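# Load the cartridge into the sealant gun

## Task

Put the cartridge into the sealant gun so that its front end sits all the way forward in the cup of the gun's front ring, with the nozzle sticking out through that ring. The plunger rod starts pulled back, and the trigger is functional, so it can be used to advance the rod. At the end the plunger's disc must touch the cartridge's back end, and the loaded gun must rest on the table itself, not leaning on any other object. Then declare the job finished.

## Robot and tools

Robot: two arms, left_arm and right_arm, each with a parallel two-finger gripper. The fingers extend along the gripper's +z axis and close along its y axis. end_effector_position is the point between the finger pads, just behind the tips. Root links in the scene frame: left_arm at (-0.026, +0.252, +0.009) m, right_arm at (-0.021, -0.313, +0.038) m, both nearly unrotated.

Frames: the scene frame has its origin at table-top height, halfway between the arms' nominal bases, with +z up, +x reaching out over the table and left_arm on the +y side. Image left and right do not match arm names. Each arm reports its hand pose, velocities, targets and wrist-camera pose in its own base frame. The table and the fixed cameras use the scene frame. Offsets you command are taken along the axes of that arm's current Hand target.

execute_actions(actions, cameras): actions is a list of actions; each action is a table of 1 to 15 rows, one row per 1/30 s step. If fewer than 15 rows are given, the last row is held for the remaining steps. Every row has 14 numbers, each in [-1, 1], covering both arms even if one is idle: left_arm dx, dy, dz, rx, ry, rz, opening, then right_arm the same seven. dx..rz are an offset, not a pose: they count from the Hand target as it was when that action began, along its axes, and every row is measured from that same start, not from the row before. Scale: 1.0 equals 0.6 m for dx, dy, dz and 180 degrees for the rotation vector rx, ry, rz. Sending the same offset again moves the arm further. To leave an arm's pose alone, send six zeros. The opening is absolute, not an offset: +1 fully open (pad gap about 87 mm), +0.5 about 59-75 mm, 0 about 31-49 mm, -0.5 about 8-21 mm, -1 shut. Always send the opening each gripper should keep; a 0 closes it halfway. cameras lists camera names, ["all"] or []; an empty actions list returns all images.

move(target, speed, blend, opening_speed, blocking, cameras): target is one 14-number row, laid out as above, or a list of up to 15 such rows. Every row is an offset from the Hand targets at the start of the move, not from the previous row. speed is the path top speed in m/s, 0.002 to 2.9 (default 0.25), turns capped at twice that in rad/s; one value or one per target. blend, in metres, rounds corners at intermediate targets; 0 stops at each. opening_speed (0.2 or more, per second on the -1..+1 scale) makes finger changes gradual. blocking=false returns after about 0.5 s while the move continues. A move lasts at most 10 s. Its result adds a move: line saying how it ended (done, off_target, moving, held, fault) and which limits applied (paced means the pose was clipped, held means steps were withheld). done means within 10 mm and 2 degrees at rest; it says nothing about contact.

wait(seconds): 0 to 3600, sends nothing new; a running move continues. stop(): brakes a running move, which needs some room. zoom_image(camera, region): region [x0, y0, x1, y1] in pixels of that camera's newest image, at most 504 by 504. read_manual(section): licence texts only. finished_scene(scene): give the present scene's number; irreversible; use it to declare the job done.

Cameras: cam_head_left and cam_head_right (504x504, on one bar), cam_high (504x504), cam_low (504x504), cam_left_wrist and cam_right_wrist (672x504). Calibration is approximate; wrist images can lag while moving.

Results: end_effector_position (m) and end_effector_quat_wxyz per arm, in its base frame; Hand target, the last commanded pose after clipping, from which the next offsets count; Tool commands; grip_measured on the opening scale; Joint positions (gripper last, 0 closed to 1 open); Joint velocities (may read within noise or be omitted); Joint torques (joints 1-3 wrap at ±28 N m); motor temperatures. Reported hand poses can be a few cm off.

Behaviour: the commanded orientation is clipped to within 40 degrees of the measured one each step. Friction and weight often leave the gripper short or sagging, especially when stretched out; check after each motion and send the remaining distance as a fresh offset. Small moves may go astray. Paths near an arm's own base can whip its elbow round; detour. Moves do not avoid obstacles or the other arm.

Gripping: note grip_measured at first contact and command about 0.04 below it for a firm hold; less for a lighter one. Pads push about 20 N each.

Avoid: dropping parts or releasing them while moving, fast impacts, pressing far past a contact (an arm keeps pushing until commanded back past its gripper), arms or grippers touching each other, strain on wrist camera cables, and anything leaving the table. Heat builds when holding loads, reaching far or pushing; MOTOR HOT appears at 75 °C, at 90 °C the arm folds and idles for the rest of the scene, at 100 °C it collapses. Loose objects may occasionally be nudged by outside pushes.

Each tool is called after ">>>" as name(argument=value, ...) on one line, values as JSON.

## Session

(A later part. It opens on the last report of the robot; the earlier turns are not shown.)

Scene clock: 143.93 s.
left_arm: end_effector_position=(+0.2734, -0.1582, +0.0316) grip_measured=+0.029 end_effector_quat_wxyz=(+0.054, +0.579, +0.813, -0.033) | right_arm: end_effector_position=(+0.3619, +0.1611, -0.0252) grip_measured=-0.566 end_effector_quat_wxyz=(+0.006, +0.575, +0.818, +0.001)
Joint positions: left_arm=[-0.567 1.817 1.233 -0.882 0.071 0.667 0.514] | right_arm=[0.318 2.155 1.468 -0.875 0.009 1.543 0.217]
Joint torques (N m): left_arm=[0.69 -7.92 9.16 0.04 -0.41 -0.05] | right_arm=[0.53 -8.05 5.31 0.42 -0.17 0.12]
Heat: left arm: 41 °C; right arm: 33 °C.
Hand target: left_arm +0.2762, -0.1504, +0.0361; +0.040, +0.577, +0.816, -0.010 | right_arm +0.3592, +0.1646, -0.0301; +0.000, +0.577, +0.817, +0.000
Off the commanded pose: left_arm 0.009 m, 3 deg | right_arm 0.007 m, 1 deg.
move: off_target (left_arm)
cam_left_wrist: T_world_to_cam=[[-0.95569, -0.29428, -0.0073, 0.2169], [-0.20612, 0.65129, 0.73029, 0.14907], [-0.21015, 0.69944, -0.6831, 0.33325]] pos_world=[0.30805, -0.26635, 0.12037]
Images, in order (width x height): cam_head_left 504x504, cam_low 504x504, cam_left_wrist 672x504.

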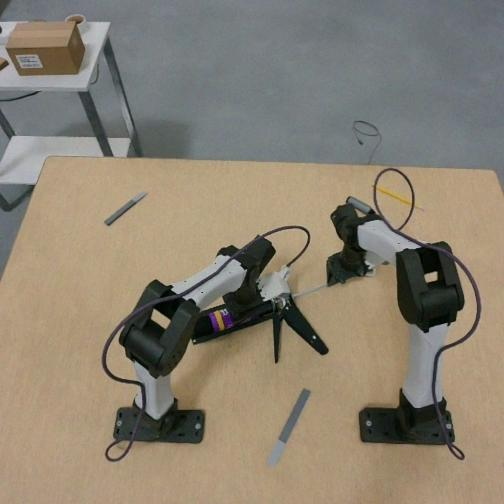

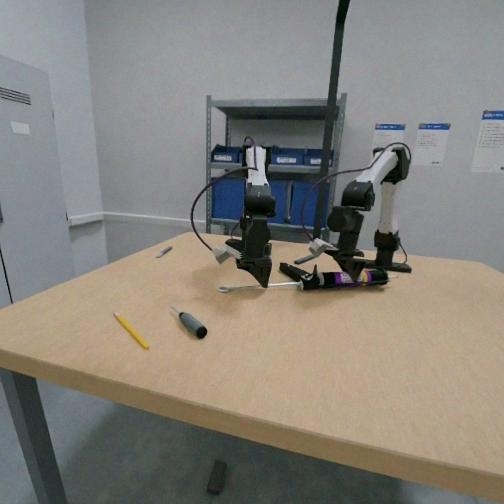

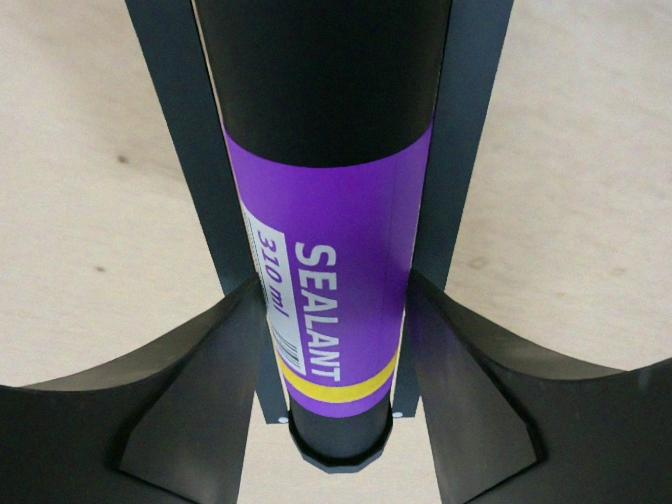

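>>> move(target=[0.0095,0,0.003,0,0,0,-0.04,0,0,0,0,0,0,-0.75], speed=0.04, cameras=["cam_left_wrist","cam_head_left"])

>>> zoom_image(camera="cam_left_wrist", region=[220, 300, 440, 500])

>>> zoom_image(camera="cam_head_left", region=[180, 270, 310, 360])

Scene clock: 145.27 s.
left_arm: end_effector_position=(+0.2734, -0.1582, +0.0316) grip_measured=+0.029 end_effector_quat_wxyz=(+0.054, +0.579, +0.813, -0.033) | right_arm: end_effector_position=(+0.3619, +0.1611, -0.0252) grip_measured=-0.566 end_effector_quat_wxyz=(+0.006, +0.575, +0.818, +0.001)
Joint positions: left_arm=[-0.567 1.817 1.233 -0.882 0.071 0.667 0.514] | right_arm=[0.318 2.155 1.468 -0.875 0.009 1.543 0.217]
Joint torques (N m): left_arm=[1.61 -8.92 6.97 0.11 -0.42 0.06] | right_arm=[0.47 -8.02 5.31 0.42 -0.16 0.12]
Heat: left arm: 40 °C; right arm: 33 °C.
Hand target: left_arm +0.2744, -0.1451, +0.0339; +0.040, +0.577, +0.816, -0.010 | right_arm +0.3592, +0.1646, -0.0301; +0.000, +0.577, +0.817, +0.000
Off the commanded pose: left_arm 0.013 m, 3 deg | right_arm 0.007 m, 1 deg.
move: off_target (left_arm)
cam_left_wrist: T_world_to_cam=[[-0.95569, -0.29428, -0.0073, 0.2169], [-0.20612, 0.65129, 0.73029, 0.14907], [-0.21015, 0.69944, -0.6831, 0.33325]] pos_world=[0.30805, -0.26635, 0.12037]
Images, in order (width x height): cam_head_left 504x504, cam_left_wrist 672x504.

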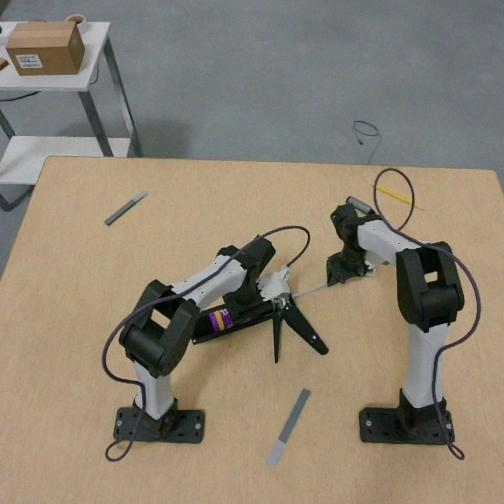

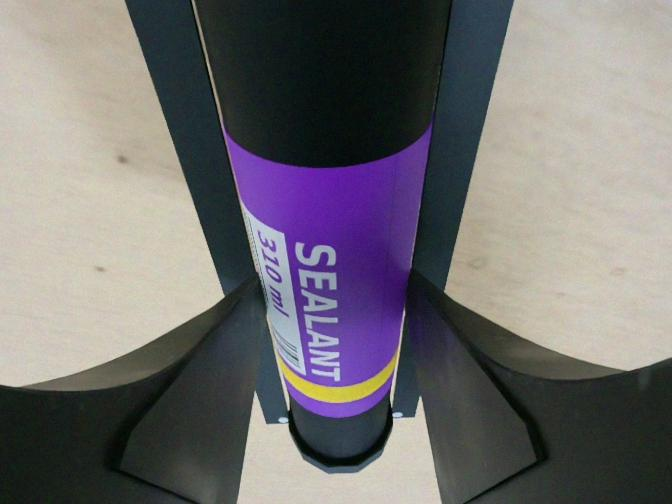

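Scaled by 2.291 from the camera's image (finer frame: 960x720).

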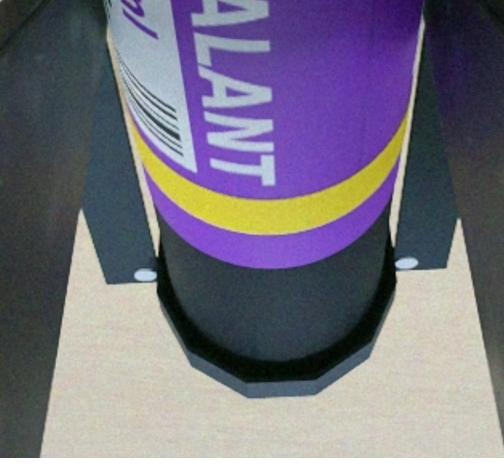

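Scaled by 3.877 from the camera's image (finer frame: 720x720).

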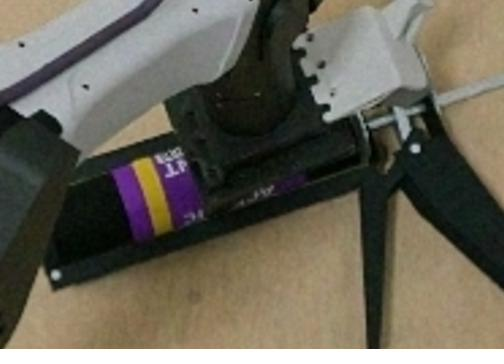

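>>> move(target=[-0.0197,-0.0089,0.0,0,-0.02,0,-0.04,0,0,0,0,0,0,-0.75], speed=0.04)

>>> move(target=[0,0,0,0,0,0,0.4,0,0,0,0,0,0,-0.75], opening_speed=0.4, cameras=["cam_left_wrist","cam_head_left","cam_low"])

>>> zoom_image(camera="cam_low", region=[290, 220, 410, 310])

Scene clock: 147.63 s.
left_arm: end_effector_position=(+0.2733, -0.1583, +0.0306) grip_measured=+0.027 end_effector_quat_wxyz=(+0.055, +0.578, +0.814, -0.033) | right_arm: end_effector_position=(+0.3617, +0.1615, -0.0251) grip_measured=-0.566 end_effector_quat_wxyz=(+0.005, +0.575, +0.818, +0.002)
Joint positions: left_arm=[-0.567 1.817 1.229 -0.876 0.071 0.665 0.514] | right_arm=[0.318 2.155 1.468 -0.875 0.006 1.543 0.217]
Joint torques (N m): left_arm=[0.34 -11.34 5.15 0.47 -0.02 -0.09] | right_arm=[0.53 -8.02 5.31 0.43 -0.13 0.12]
Heat: left arm: 40 °C; right arm: 33 °C.
Hand target: left_arm +0.2733, -0.1580, +0.0346; +0.065, +0.576, +0.814, -0.029 | right_arm +0.3592, +0.1646, -0.0301; +0.000, +0.577, +0.817, +0.000
Off the commanded pose: left_arm 0.004 m, 1 deg | right_arm 0.006 m, 1 deg.
move: done

Scene clock: 149.07 s.
left_arm: end_effector_position=(+0.2689, -0.1612, +0.0304) grip_measured=+0.399 end_effector_quat_wxyz=(+0.051, +0.576, +0.815, -0.042) | right_arm: end_effector_position=(+0.3576, +0.1608, -0.0250) grip_measured=-0.566 end_effector_quat_wxyz=(-0.001, +0.576, +0.817, -0.004)
Joint positions: left_arm=[-0.571 1.817 1.229 -0.884 0.088 0.654 0.699] | right_arm=[0.318 2.155 1.468 -0.892 0.003 1.546 0.217]
Joint torques (N m): left_arm=[0.84 -11.33 5.05 0.55 -0.22 0.01] | right_arm=[0.51 -8.02 5.29 0.58 -0.11 0.09]
Heat: left arm: 40 °C; right arm: 33 °C.
Hand target: left_arm +0.2733, -0.1579, +0.0346; +0.065, +0.576, +0.814, -0.028 | right_arm +0.3592, +0.1646, -0.0301; +0.000, +0.577, +0.817, +0.000
Off the commanded pose: left_arm 0.007 m, 2 deg | right_arm 0.007 m, 1 deg.
move: done
cam_left_wrist: T_world_to_cam=[[-0.95384, -0.30011, 0.01082, 0.20987], [-0.19895, 0.6585, 0.7258, 0.15034], [-0.22495, 0.69015, -0.68782, 0.33634]] pos_world=[0.30575, -0.26814, 0.11995]
Images, in order (width x height): cam_head_left 504x504, cam_low 504x504, cam_left_wrist 672x504.

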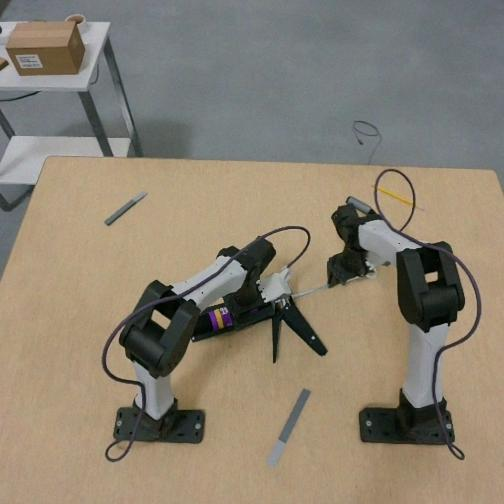

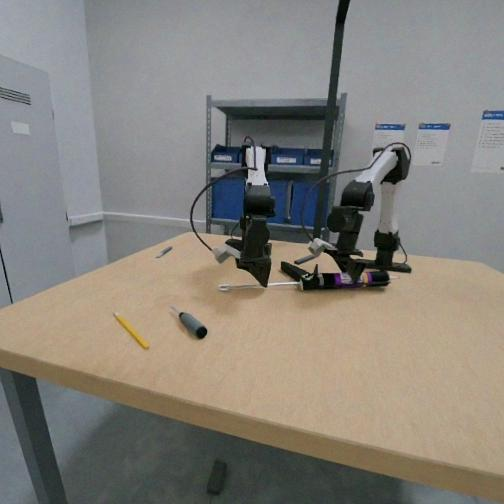

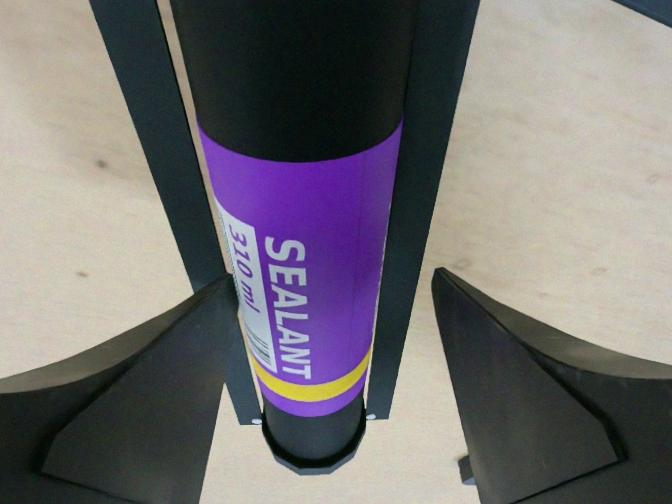

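Scaled by 4.200 from the camera's image (finer frame: 720x720).

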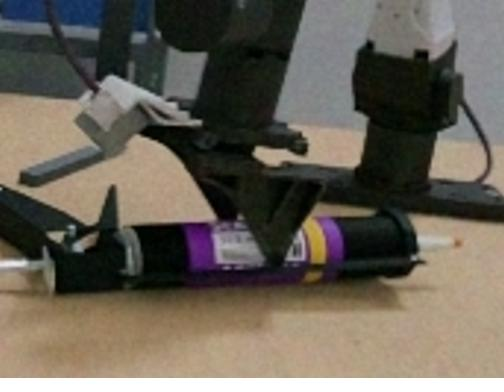

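>>> move(target=[[0,0.006,0,0,0,0,0.6,0,0,0,0,0,0,-0.75],[0,0.006,-0.12,0,0,0,0.6,0,0,0,0,0,0,-0.75]], speed=0.08, cameras=["cam_left_wrist","cam_head_left","cam_low"])

>>> zoom_image(camera="cam_low", region=[290, 220, 410, 310])

Scene clock: 152.33 s.
left_arm: end_effector_position=(+0.2634, -0.1489, +0.0887) grip_measured=+0.600 end_effector_quat_wxyz=(+0.041, +0.576, +0.816, -0.037) | right_arm: end_effector_position=(+0.3606, +0.1618, -0.0250) grip_measured=-0.566 end_effector_quat_wxyz=(+0.002, +0.578, +0.816, +0.001)
Joint positions: left_arm=[-0.554 1.744 1.376 -1.127 0.079 0.672 0.8] | right_arm=[0.318 2.155 1.468 -0.88 0.003 1.55 0.217]
Joint torques (N m): left_arm=[1.33 -11.66 9.42 0.27 -0.09 0.08] | right_arm=[0.5 -8.02 5.27 0.47 -0.11 0.03]
Heat: left arm: 40 °C; right arm: 33 °C.
Hand target: left_arm +0.2715, -0.1481, +0.1061; +0.065, +0.576, +0.814, -0.028 | right_arm +0.3592, +0.1646, -0.0301; +0.000, +0.577, +0.817, +0.000
Off the commanded pose: left_arm 0.019 m, 3 deg | right_arm 0.006 m, 0 deg.
move: off_target (left_arm)
cam_left_wrist: T_world_to_cam=[[-0.95351, -0.30089, 0.01684, 0.20689], [-0.19013, 0.64401, 0.74101, 0.09301], [-0.23381, 0.70336, -0.67128, 0.3695]] pos_world=[0.30135, -0.25754, 0.17564]
Images, in order (width x height): cam_head_left 504x504, cam_low 504x504, cam_left_wrist 672x504.

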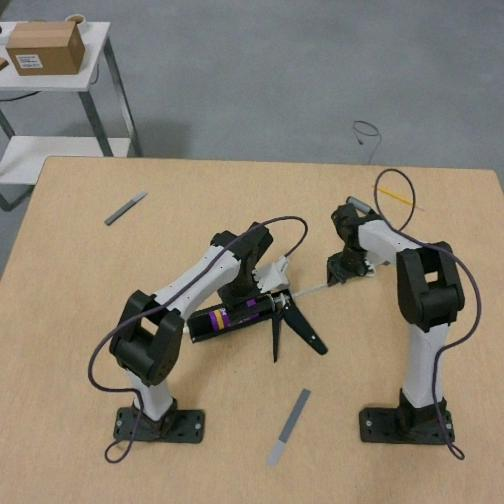

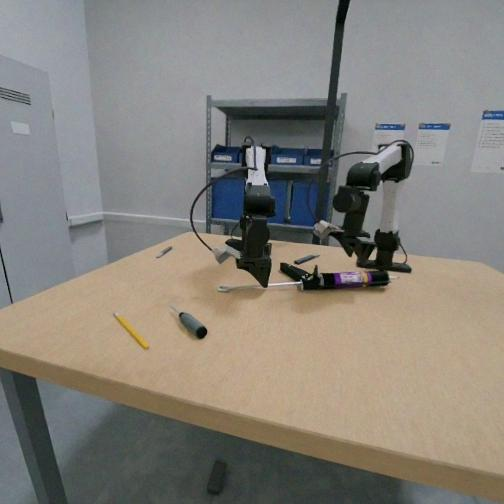

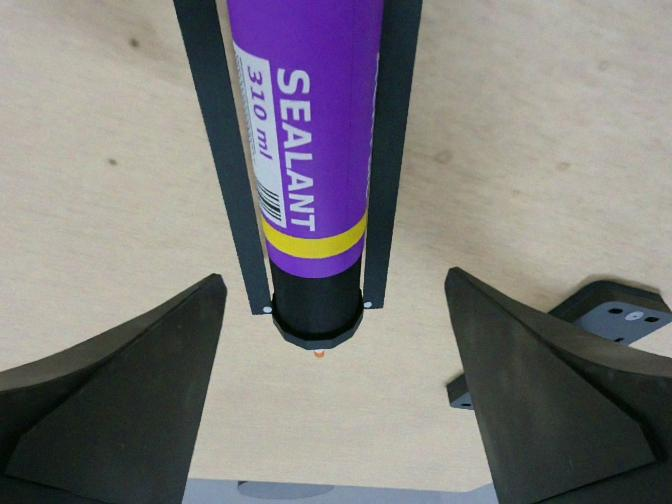

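Scaled by 4.200 from the camera's image (finer frame: 720x720).

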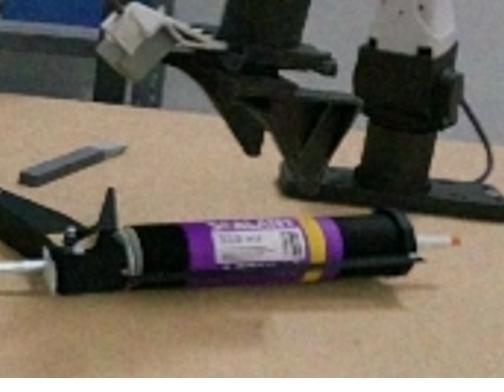

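>>> move(target=[[0,0,-0.13,0,0,0,0.6,0,0,0,0,0,0,-0.75],[-0.0552,-0.0585,-0.115,-0.2808,-0.2183,-0.4302,1,0,0,0,0,0,0,-0.75]], speed=0.2, cameras=["cam_left_wrist"])

>>> zoom_image(camera="cam_left_wrist", region=[60, 100, 330, 300])

>>> zoom_image(camera="cam_left_wrist", region=[400, 100, 670, 300])

Scene clock: 160.77 s.
left_arm: end_effector_position=(+0.2402, -0.1774, +0.1700) grip_measured=+0.997 end_effector_quat_wxyz=(+0.482, -0.143, +0.860, +0.088) | right_arm: end_effector_position=(+0.3606, +0.1618, -0.0250) grip_measured=-0.566 end_effector_quat_wxyz=(+0.002, +0.578, +0.816, +0.001)
Joint positions: left_arm=[-1.075 1.425 1.161 -1.064 -1.006 -1.27 0.998] | right_arm=[0.318 2.155 1.468 -0.88 0.003 1.55 0.217]
Joint torques (N m): left_arm=[0.12 -4.23 9.68 0.48 -0.78 -0.15] | right_arm=[0.53 -8.01 5.29 0.48 -0.11 0.04]
Heat: left arm: 39 °C; right arm: 33 °C.
Hand target: left_arm +0.2442, -0.1824, +0.1779; +0.492, -0.148, +0.853, +0.085 | right_arm +0.3592, +0.1646, -0.0301; +0.000, +0.577, +0.817, +0.000
Off the commanded pose: left_arm 0.010 m, 2 deg | right_arm 0.006 m, 0 deg.
move: done
cam_left_wrist: T_world_to_cam=[[0.30725, -0.95079, -0.03984, -0.23365], [-0.94956, -0.30355, -0.07868, 0.20034], [0.06272, 0.062, -0.9961, 0.30892]] pos_world=[0.24265, -0.18049, 0.31418]

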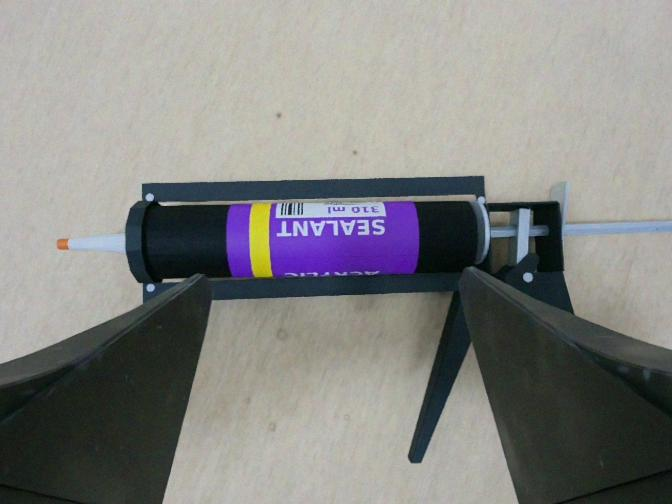

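Scaled by 1.867 from the camera's image (finer frame: 960x720).

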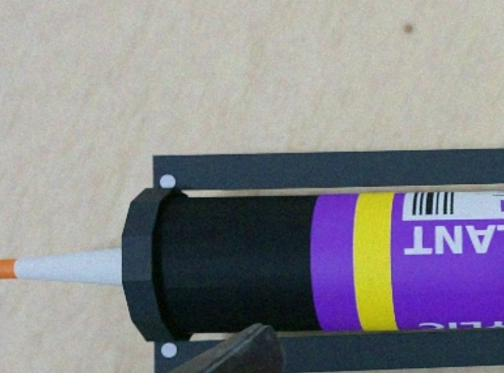

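Scaled by 1.867 from the camera's image (finer frame: 960x720).

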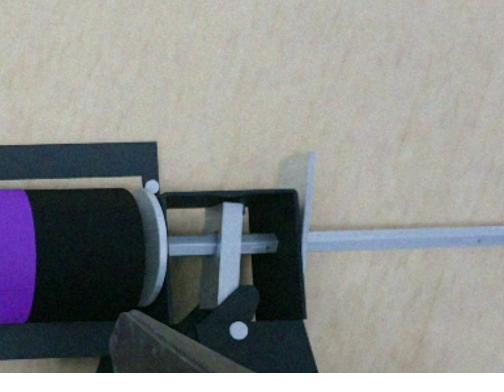

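>>> move(target=[0,0,0,0,0,0,1,0.0167,0,0,0,0,0,-0.8], speed=0.04, cameras=["cam_left_wrist"])

>>> zoom_image(camera="cam_left_wrist", region=[60, 100, 330, 300])

>>> zoom_image(camera="cam_left_wrist", region=[400, 100, 670, 300])

Scene clock: 162.00 s.
left_arm: end_effector_position=(+0.2402, -0.1773, +0.1699) grip_measured=+1.000 end_effector_quat_wxyz=(+0.482, -0.143, +0.860, +0.088) | right_arm: end_effector_position=(+0.3606, +0.1635, -0.0255) grip_measured=-0.566 end_effector_quat_wxyz=(+0.008, +0.579, +0.815, -0.003)
Joint positions: left_arm=[-1.075 1.425 1.161 -1.064 -1.006 -1.27 1] | right_arm=[0.328 2.155 1.468 -0.878 0.016 1.563 0.217]
Joint torques (N m): left_arm=[0.06 -4.25 9.72 0.48 -0.77 -0.15] | right_arm=[1.81 -8.1 5.24 0.45 -0.23 0.17]
Heat: left arm: 39 °C; right arm: 33 °C.
Hand target: left_arm +0.2442, -0.1823, +0.1779; +0.492, -0.148, +0.853, +0.085 | right_arm +0.3558, +0.1741, -0.0301; +0.000, +0.577, +0.817, +0.000
Off the commanded pose: left_arm 0.010 m, 2 deg | right_arm 0.013 m, 1 deg.
move: off_target (right_arm)
cam_left_wrist: T_world_to_cam=[[0.30746, -0.95073, -0.03985, -0.23359], [-0.9495, -0.30377, -0.0786, 0.20029], [0.06262, 0.062, -0.99611, 0.30894]] pos_world=[0.24265, -0.18039, 0.31418]

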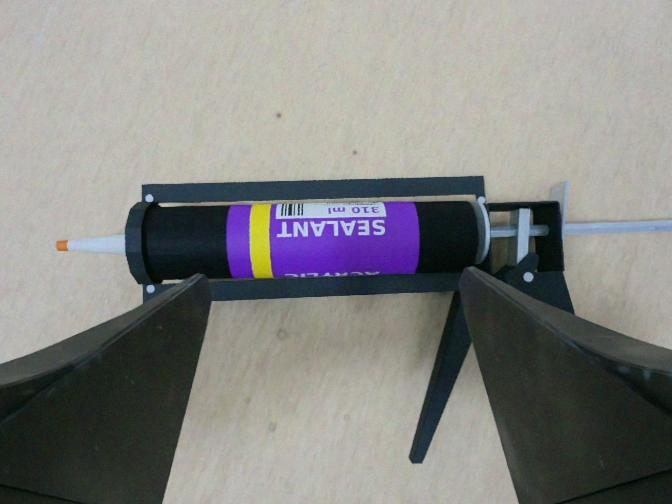

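Scaled by 1.867 from the camera's image (finer frame: 960x720).

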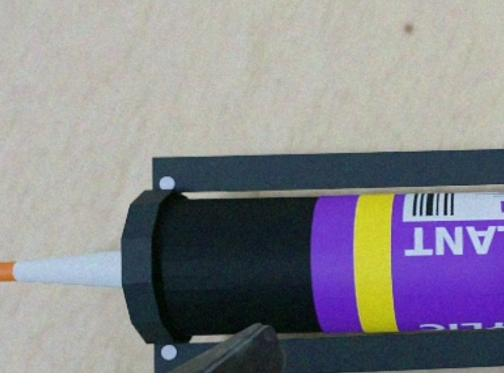

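Scaled by 1.867 from the camera's image (finer frame: 960x720).

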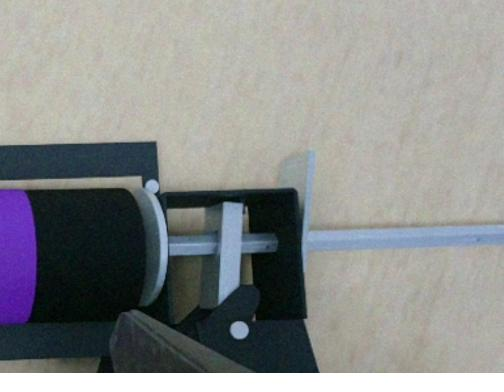

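>>> move(target=[0,0,0,0,0,0,1,0.01,0,0,0,0,0,-0.8], speed=0.04, cameras=["cam_left_wrist"])

>>> zoom_image(camera="cam_left_wrist", region=[60, 100, 330, 300])

>>> zoom_image(camera="cam_left_wrist", region=[400, 100, 670, 300])

Scene clock: 163.23 s.
left_arm: end_effector_position=(+0.2402, -0.1773, +0.1699) grip_measured=+1.000 end_effector_quat_wxyz=(+0.482, -0.143, +0.860, +0.088) | right_arm: end_effector_position=(+0.3601, +0.1666, -0.0259) grip_measured=-0.566 end_effector_quat_wxyz=(+0.013, +0.579, +0.815, -0.005)
Joint positions: left_arm=[-1.075 1.425 1.161 -1.064 -1.006 -1.27 1] | right_arm=[0.34 2.155 1.468 -0.876 0.026 1.576 0.217]
Joint torques (N m): left_arm=[0.06 -4.23 9.74 0.47 -0.77 -0.16] | right_arm=[2.09 -8.08 5.33 0.43 -0.32 0.21]
Heat: left arm: 39 °C; right arm: 33 °C.
Hand target: left_arm +0.2442, -0.1823, +0.1779; +0.492, -0.148, +0.853, +0.085 | right_arm +0.3538, +0.1797, -0.0301; +0.000, +0.577, +0.817, +0.000
Off the commanded pose: left_arm 0.010 m, 2 deg | right_arm 0.015 m, 2 deg.
move: off_target (right_arm)
cam_left_wrist: T_world_to_cam=[[0.30746, -0.95073, -0.03985, -0.23359], [-0.9495, -0.30377, -0.0786, 0.20029], [0.06262, 0.062, -0.99611, 0.30894]] pos_world=[0.24265, -0.18039, 0.31418]

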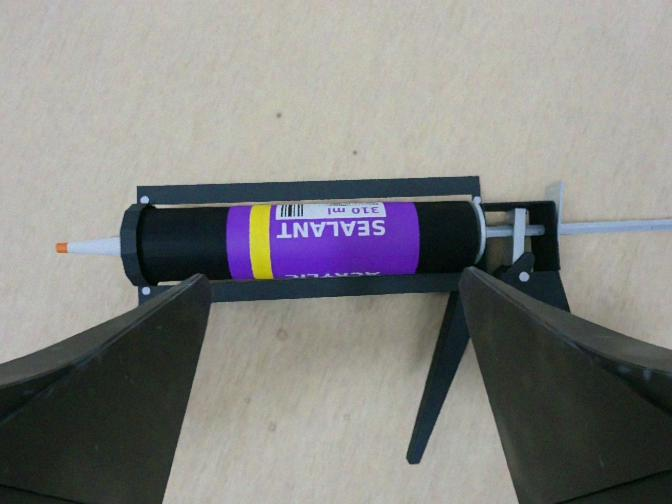

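Scaled by 1.867 from the camera's image (finer frame: 960x720).

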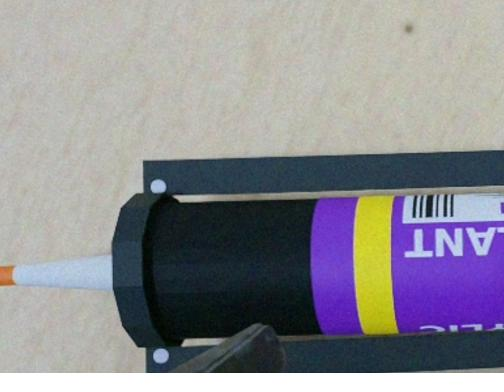

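Scaled by 1.867 from the camera's image (finer frame: 960x720).

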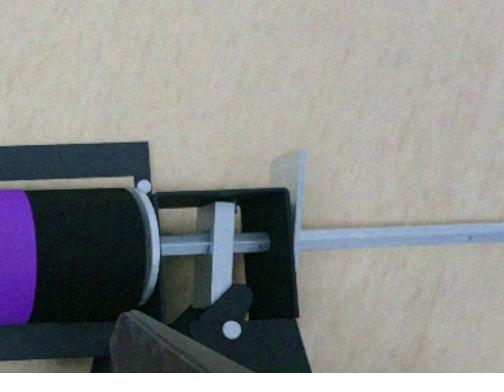

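>>> move(target=[0,0,0,0,0,0,1,-0.0217,0,0,0,0,0,-0.75], speed=0.05)

>>> move(target=[0,0,0,0,0,0,1,0,0,0,0,0,0,-0.2], opening_speed=0.4, cameras=["cam_left_wrist","cam_right_wrist"])

Scene clock: 167.20 s.
left_arm: end_effector_position=(+0.2402, -0.1773, +0.1699) grip_measured=+1.000 end_effector_quat_wxyz=(+0.482, -0.143, +0.860, +0.088) | right_arm: end_effector_position=(+0.3603, +0.1654, -0.0257) grip_measured=-0.566 end_effector_quat_wxyz=(+0.010, +0.578, +0.816, -0.003)
Joint positions: left_arm=[-1.075 1.425 1.161 -1.064 -1.006 -1.27 1] | right_arm=[0.334 2.155 1.468 -0.876 0.021 1.566 0.217]
Joint torques (N m): left_arm=[0.06 -4.22 9.72 0.48 -0.78 -0.14] | right_arm=[-0.28 -8.06 5.3 0.43 -0.28 -0.03]
Heat: left arm: 38 °C; right arm: 34 °C.
Hand target: left_arm +0.2442, -0.1823, +0.1779; +0.492, -0.148, +0.853, +0.085 | right_arm +0.3582, +0.1674, -0.0301; +0.000, +0.577, +0.817, +0.000
Off the commanded pose: left_arm 0.010 m, 2 deg | right_arm 0.005 m, 1 deg.
move: done

Scene clock: 168.90 s.
left_arm: end_effector_position=(+0.2402, -0.1773, +0.1699) grip_measured=+1.000 end_effector_quat_wxyz=(+0.482, -0.143, +0.860, +0.088) | right_arm: end_effector_position=(+0.3601, +0.1668, -0.0257) grip_measured=-0.201 end_effector_quat_wxyz=(+0.008, +0.578, +0.816, -0.001)
Joint positions: left_arm=[-1.075 1.425 1.161 -1.064 -1.006 -1.27 1] | right_arm=[0.334 2.156 1.468 -0.875 0.013 1.566 0.4]
Joint torques (N m): left_arm=[0.08 -4.22 9.77 0.47 -0.78 -0.14] | right_arm=[-0.32 -8.1 5.3 0.42 -0.21 -0.05]
Heat: left arm: 38 °C; right arm: 34 °C.
Hand target: left_arm +0.2442, -0.1823, +0.1779; +0.492, -0.148, +0.853, +0.085 | right_arm +0.3582, +0.1675, -0.0301; +0.000, +0.577, +0.817, +0.000
Off the commanded pose: left_arm 0.010 m, 2 deg | right_arm 0.005 m, 1 deg.
move: done
cam_left_wrist: T_world_to_cam=[[0.30746, -0.95073, -0.03985, -0.23359], [-0.9495, -0.30377, -0.0786, 0.20029], [0.06262, 0.062, -0.99611, 0.30894]] pos_world=[0.24265, -0.18039, 0.31418]
cam_right_wrist: T_world_to_cam=[[-0.94802, -0.31729, 0.0243, 0.39352], [-0.21279, 0.68885, 0.69297, 0.01084], [-0.23661, 0.65177, -0.72056, 0.10026]] pos_world=[0.39909, 0.05204, 0.05517]

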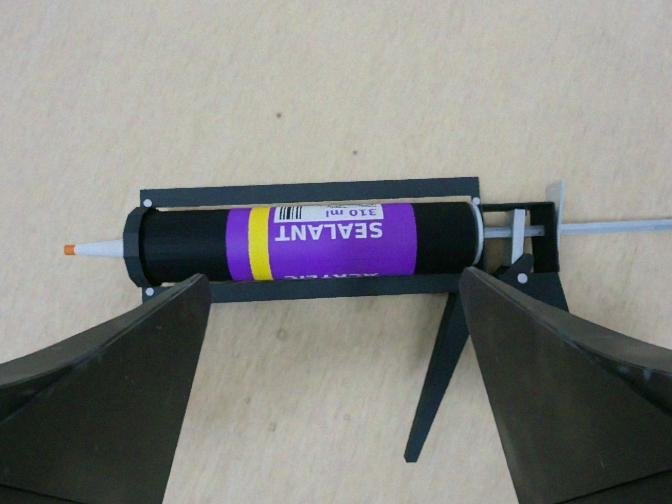

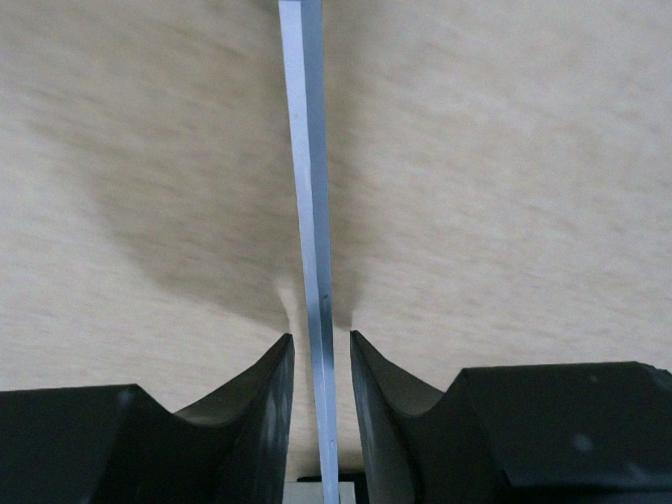

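>>> move(target=[0,0,0,0,0,0,1, 0,0,-0.25,0,0,0,-0.2], cameras=["all"])

Scene clock: 172.53 s.
left_arm: end_effector_position=(+0.2402, -0.1773, +0.1699) grip_measured=+1.000 end_effector_quat_wxyz=(+0.482, -0.143, +0.860, +0.088) | right_arm: end_effector_position=(+0.3534, +0.1647, +0.1120) grip_measured=-0.200 end_effector_quat_wxyz=(-0.002, +0.577, +0.816, -0.013)
Joint positions: left_arm=[-1.075 1.425 1.161 -1.064 -1.006 -1.27 1] | right_arm=[0.334 2.05 1.866 -1.409 0.012 1.566 0.4]
Joint torques (N m): left_arm=[0.06 -4.23 9.69 0.47 -0.79 -0.14] | right_arm=[-0.31 -8.44 9.1 0.18 -0.19 -0.06]
Motor temperatures (°C): left_arm=[24 37 35 26 21 19 22] | right_arm=[21 34 28 29 22 24 21]
Heat: left arm: 37 °C; right arm: 34 °C.
Hand target: left_arm +0.2442, -0.1823, +0.1779; +0.492, -0.148, +0.853, +0.085 | right_arm +0.3582, +0.1674, +0.1199; +0.000, +0.577, +0.817, +0.000
Off the commanded pose: left_arm 0.010 m, 2 deg | right_arm 0.010 m, 1 deg.
move: done
cam_left_wrist: T_world_to_cam=[[0.30746, -0.95073, -0.03985, -0.23359], [-0.9495, -0.30377, -0.0786, 0.20029], [0.06262, 0.062, -0.99611, 0.30894]] pos_world=[0.24265, -0.18039, 0.31418]
cam_right_wrist: T_world_to_cam=[[-0.94688, -0.31694, 0.05441, 0.37924], [-0.19281, 0.69494, 0.69274, -0.09253], [-0.25737, 0.64545, -0.71913, 0.20741]] pos_world=[0.39464, 0.05063, 0.19262]

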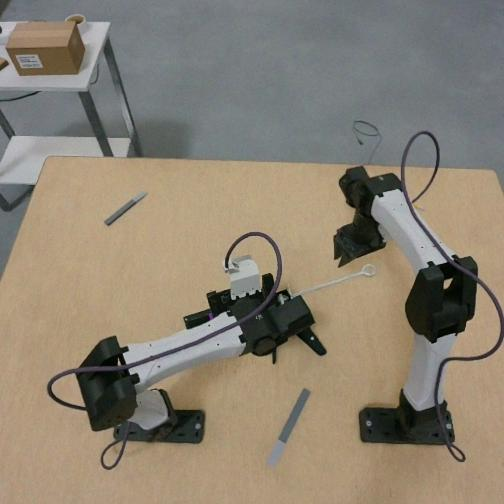

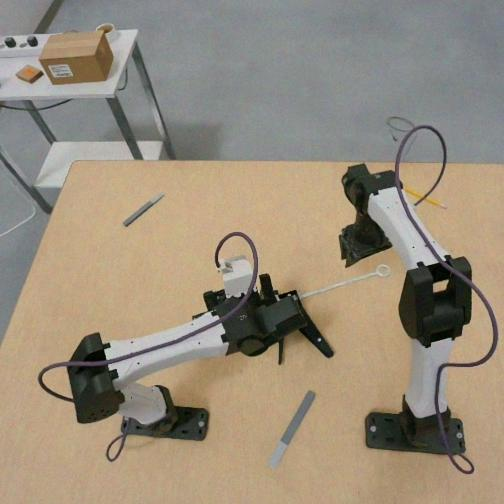

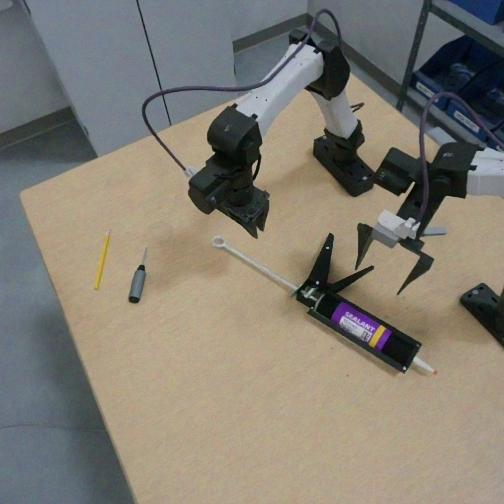

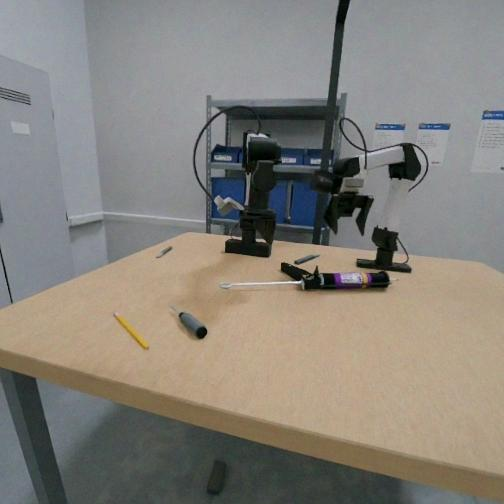

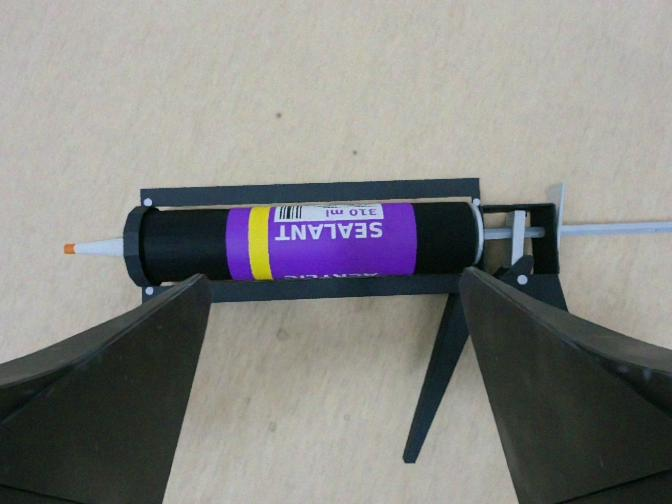

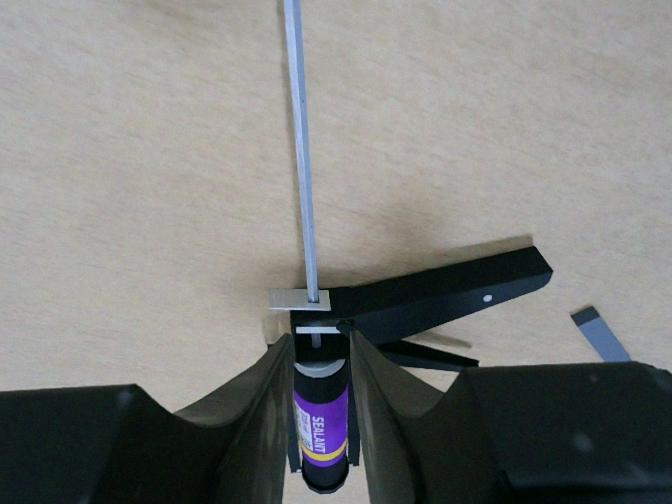

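>>> zoom_image(camera="cam_left_wrist", region=[50, 160, 300, 320])

>>> zoom_image(camera="cam_left_wrist", region=[400, 160, 650, 480])

>>> zoom_image(camera="cam_right_wrist", region=[250, 220, 600, 500])

Scaled by 2.016 from the camera's image (finer frame: 960x720).

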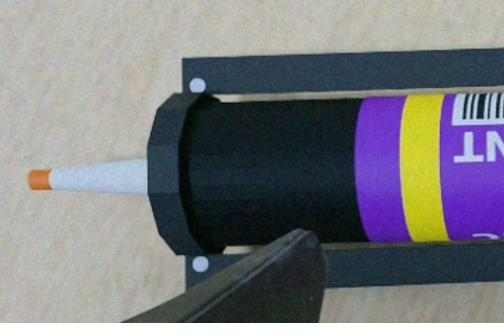

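Scaled by 1.575 from the camera's image (finer frame: 960x720).

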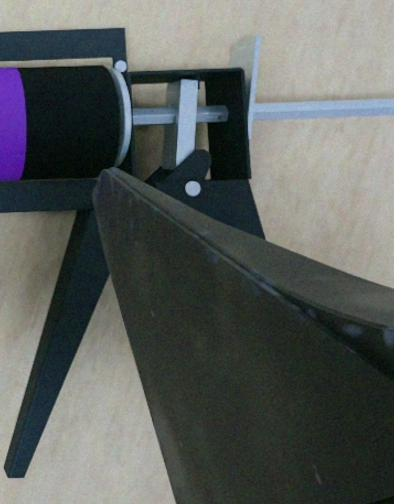

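Scaled by 1.440 from the camera's image (finer frame: 960x720).

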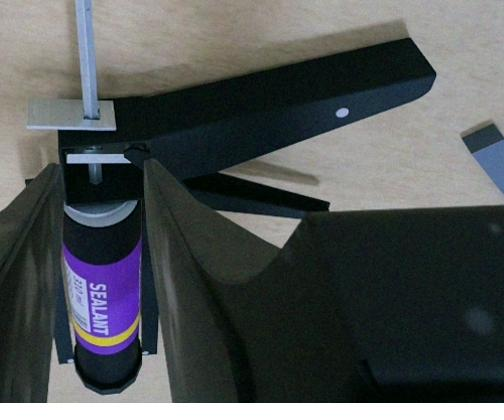

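>>> move(target=[0.064,-0.014,-0.018,0.257,0.261,0.446,1, 0,0,0,0,0,0,-0.2], cameras=["cam_left_wrist","cam_head_left"], speed=0.3)

Scene clock: 181.47 s.
left_arm: end_effector_position=(+0.2174, -0.1970, +0.1485) grip_measured=+1.000 end_effector_quat_wxyz=(+0.003, +0.570, +0.821, +0.006) | right_arm: end_effector_position=(+0.3532, +0.1646, +0.1120) grip_measured=-0.200 end_effector_quat_wxyz=(-0.002, +0.577, +0.816, -0.013)
Joint positions: left_arm=[-0.801 1.797 1.665 -1.435 -0.013 0.412 1] | right_arm=[0.334 2.05 1.866 -1.41 0.012 1.566 0.4]
Joint torques (N m): left_arm=[1.29 -7.08 9.21 0.13 0.16 0.06] | right_arm=[-0.29 -8.46 9.13 0.18 -0.19 -0.05]
Heat: left arm: 36 °C; right arm: 35 °C.
Hand target: left_arm +0.2201, -0.1999, +0.1501; +0.000, +0.571, +0.821, +0.000 | right_arm +0.3582, +0.1674, +0.1198; +0.000, +0.577, +0.817, +0.000
Off the commanded pose: left_arm 0.004 m, 1 deg | right_arm 0.010 m, 1 deg.
move: done
cam_left_wrist: T_world_to_cam=[[-0.94852, -0.31665, -0.00705, 0.14684], [-0.19032, 0.55202, 0.81182, 0.04225], [-0.25317, 0.77137, -0.58386, 0.43737]] pos_world=[0.25805, -0.3142, 0.2221]
Images, in order (width x height): cam_head_left 504x504, cam_left_wrist 672x504.

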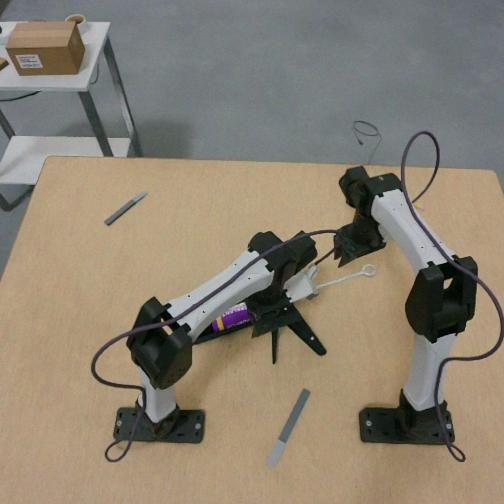

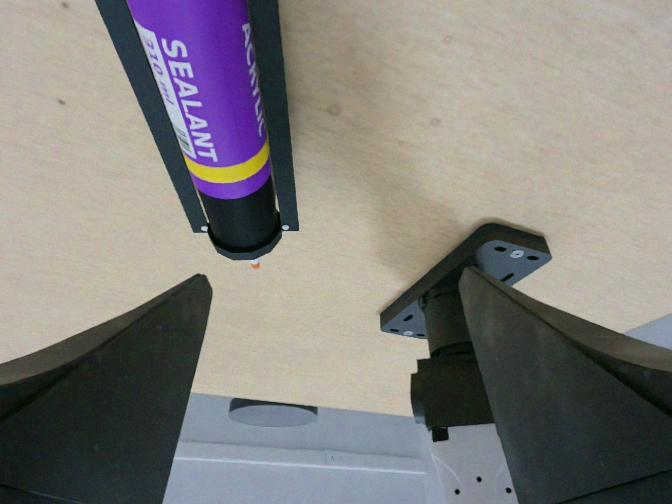

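>>> move(target=[-0.166,-0.057,0.05,0,0,0.513,1, 0,0,0,0,0,0,-0.2], cameras=["cam_left_wrist","cam_right_wrist","cam_head_left","cam_high"], speed=0.3)

Scene clock: 185.90 s.
left_arm: end_effector_position=(+0.2205, -0.2937, +0.1202) grip_measured=+1.000 end_effector_quat_wxyz=(-0.012, +0.986, +0.164, +0.002) | right_arm: end_effector_position=(+0.3532, +0.1646, +0.1120) grip_measured=-0.200 end_effector_quat_wxyz=(-0.002, +0.577, +0.816, -0.013)
Joint positions: left_arm=[-1.045 1.917 1.706 -1.38 -0.013 1.767 1] | right_arm=[0.334 2.05 1.866 -1.41 0.012 1.566 0.4]
Joint torques (N m): left_arm=[0.29 -7.86 9.06 0.25 0.17 0.11] | right_arm=[-0.28 -8.44 9.11 0.18 -0.19 -0.05]
Heat: left arm: 36 °C; right arm: 35 °C.
Hand target: left_arm +0.2228, -0.3051, +0.1200; +0.000, +0.988, +0.157, +0.000 | right_arm +0.3582, +0.1674, +0.1198; +0.000, +0.577, +0.817, +0.000
Off the commanded pose: left_arm 0.012 m, 2 deg | right_arm 0.010 m, 1 deg.
move: off_target (left_arm)
cam_left_wrist: T_world_to_cam=[[-0.29059, 0.9564, 0.02922, 0.34345], [0.56155, 0.14573, 0.81451, -0.16612], [0.77474, 0.2531, -0.57941, 0.11683]] pos_world=[0.10257, -0.33384, 0.19296]
cam_right_wrist: T_world_to_cam=[[-0.94685, -0.3169, 0.05516, 0.37895], [-0.1923, 0.69514, 0.69267, -0.09267], [-0.25786, 0.64525, -0.71914, 0.20765]] pos_world=[0.39453, 0.05053, 0.19262]
Images, in order (width x height): cam_head_left 504x504, cam_high 504x504, cam_left_wrist 672x504, cam_right_wrist 672x504.

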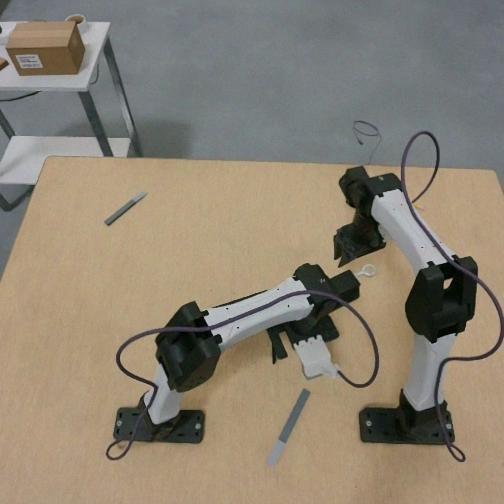

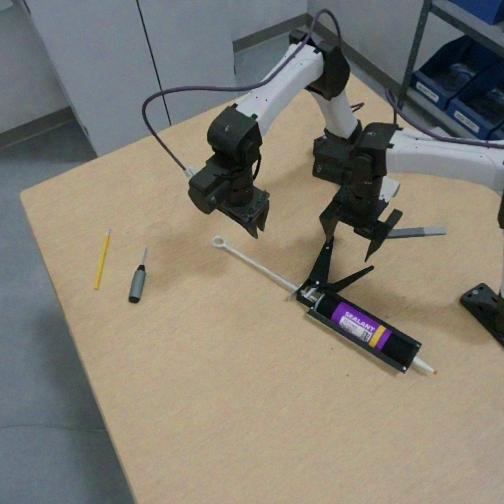

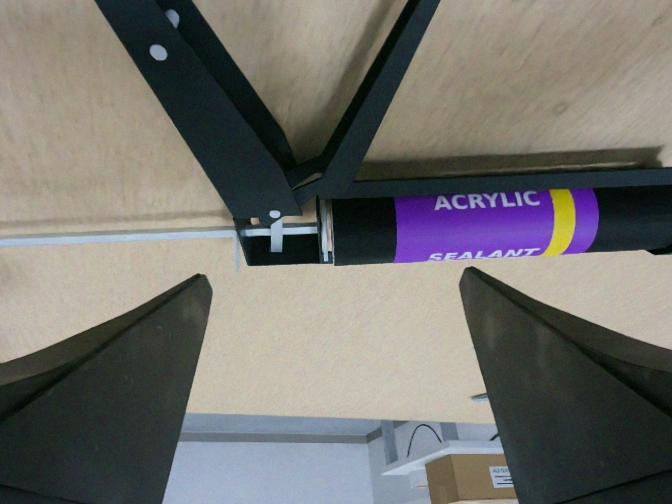

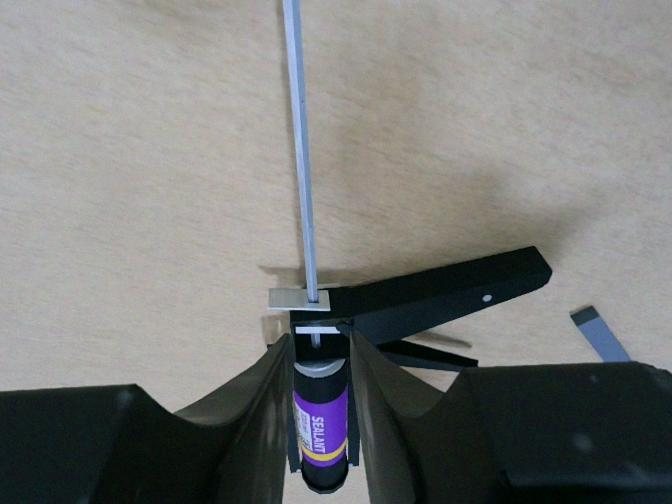

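>>> move(target=[-0.056,0.119,0.067,0,0,-0.117,0.5, 0,0,0,0,0,0,-0.2], cameras=["cam_left_wrist","cam_right_wrist","cam_high"], speed=0.25)

Scene clock: 192.30 s.
left_arm: end_effector_position=(+0.2127, -0.3728, +0.0842) grip_measured=+0.500 end_effector_quat_wxyz=(-0.010, +0.949, +0.316, +0.004) | right_arm: end_effector_position=(+0.3532, +0.1646, +0.1120) grip_measured=-0.200 end_effector_quat_wxyz=(-0.002, +0.577, +0.816, -0.013)
Joint positions: left_arm=[-1.151 2.269 2.098 -1.419 -0.009 1.347 0.75] | right_arm=[0.334 2.05 1.866 -1.41 0.012 1.566 0.4]
Joint torques (N m): left_arm=[0.21 -10.06 9.39 0.32 0.13 -0.49] | right_arm=[-0.29 -8.44 9.1 0.19 -0.19 -0.06]
Heat: left arm: 36 °C; right arm: 35 °C.
Hand target: left_arm +0.2130, -0.3834, +0.0798; +0.000, +0.942, +0.335, +0.000 | right_arm +0.3582, +0.1674, +0.1198; +0.000, +0.577, +0.817, +0.000
Off the commanded pose: left_arm 0.011 m, 3 deg | right_arm 0.010 m, 1 deg.
move: off_target (left_arm)
cam_left_wrist: T_world_to_cam=[[-0.57185, 0.82, 0.02432, 0.42736], [0.48367, 0.31305, 0.81735, -0.04225], [0.66261, 0.47917, -0.57563, 0.22988]] pos_world=[0.1125, -0.44736, 0.15646]
cam_right_wrist: T_world_to_cam=[[-0.94685, -0.3169, 0.05516, 0.37895], [-0.1923, 0.69514, 0.69267, -0.09267], [-0.25786, 0.64525, -0.71914, 0.20765]] pos_world=[0.39453, 0.05053, 0.19262]
Images, in order (width x height): cam_high 504x504, cam_left_wrist 672x504, cam_right_wrist 672x504.

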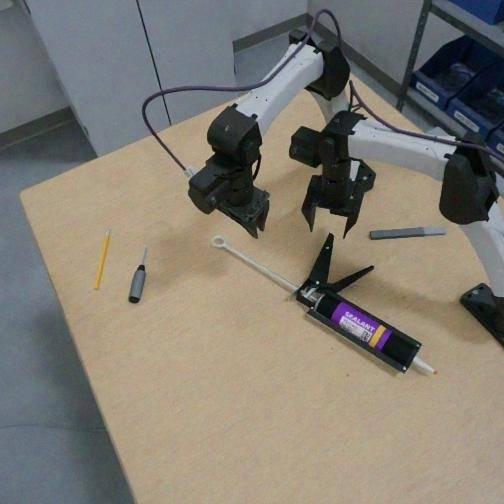

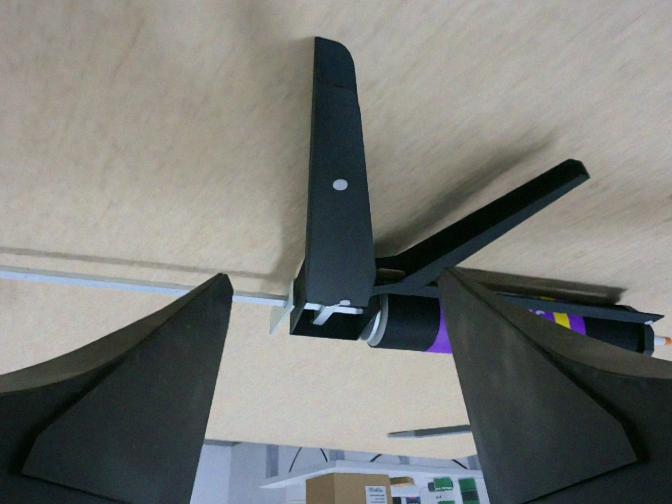

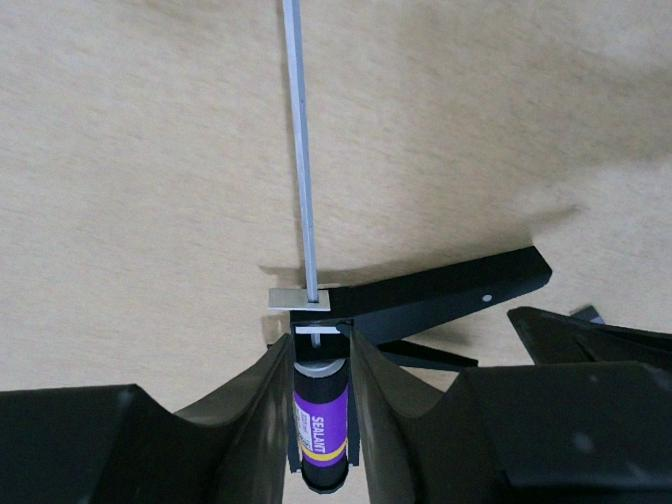

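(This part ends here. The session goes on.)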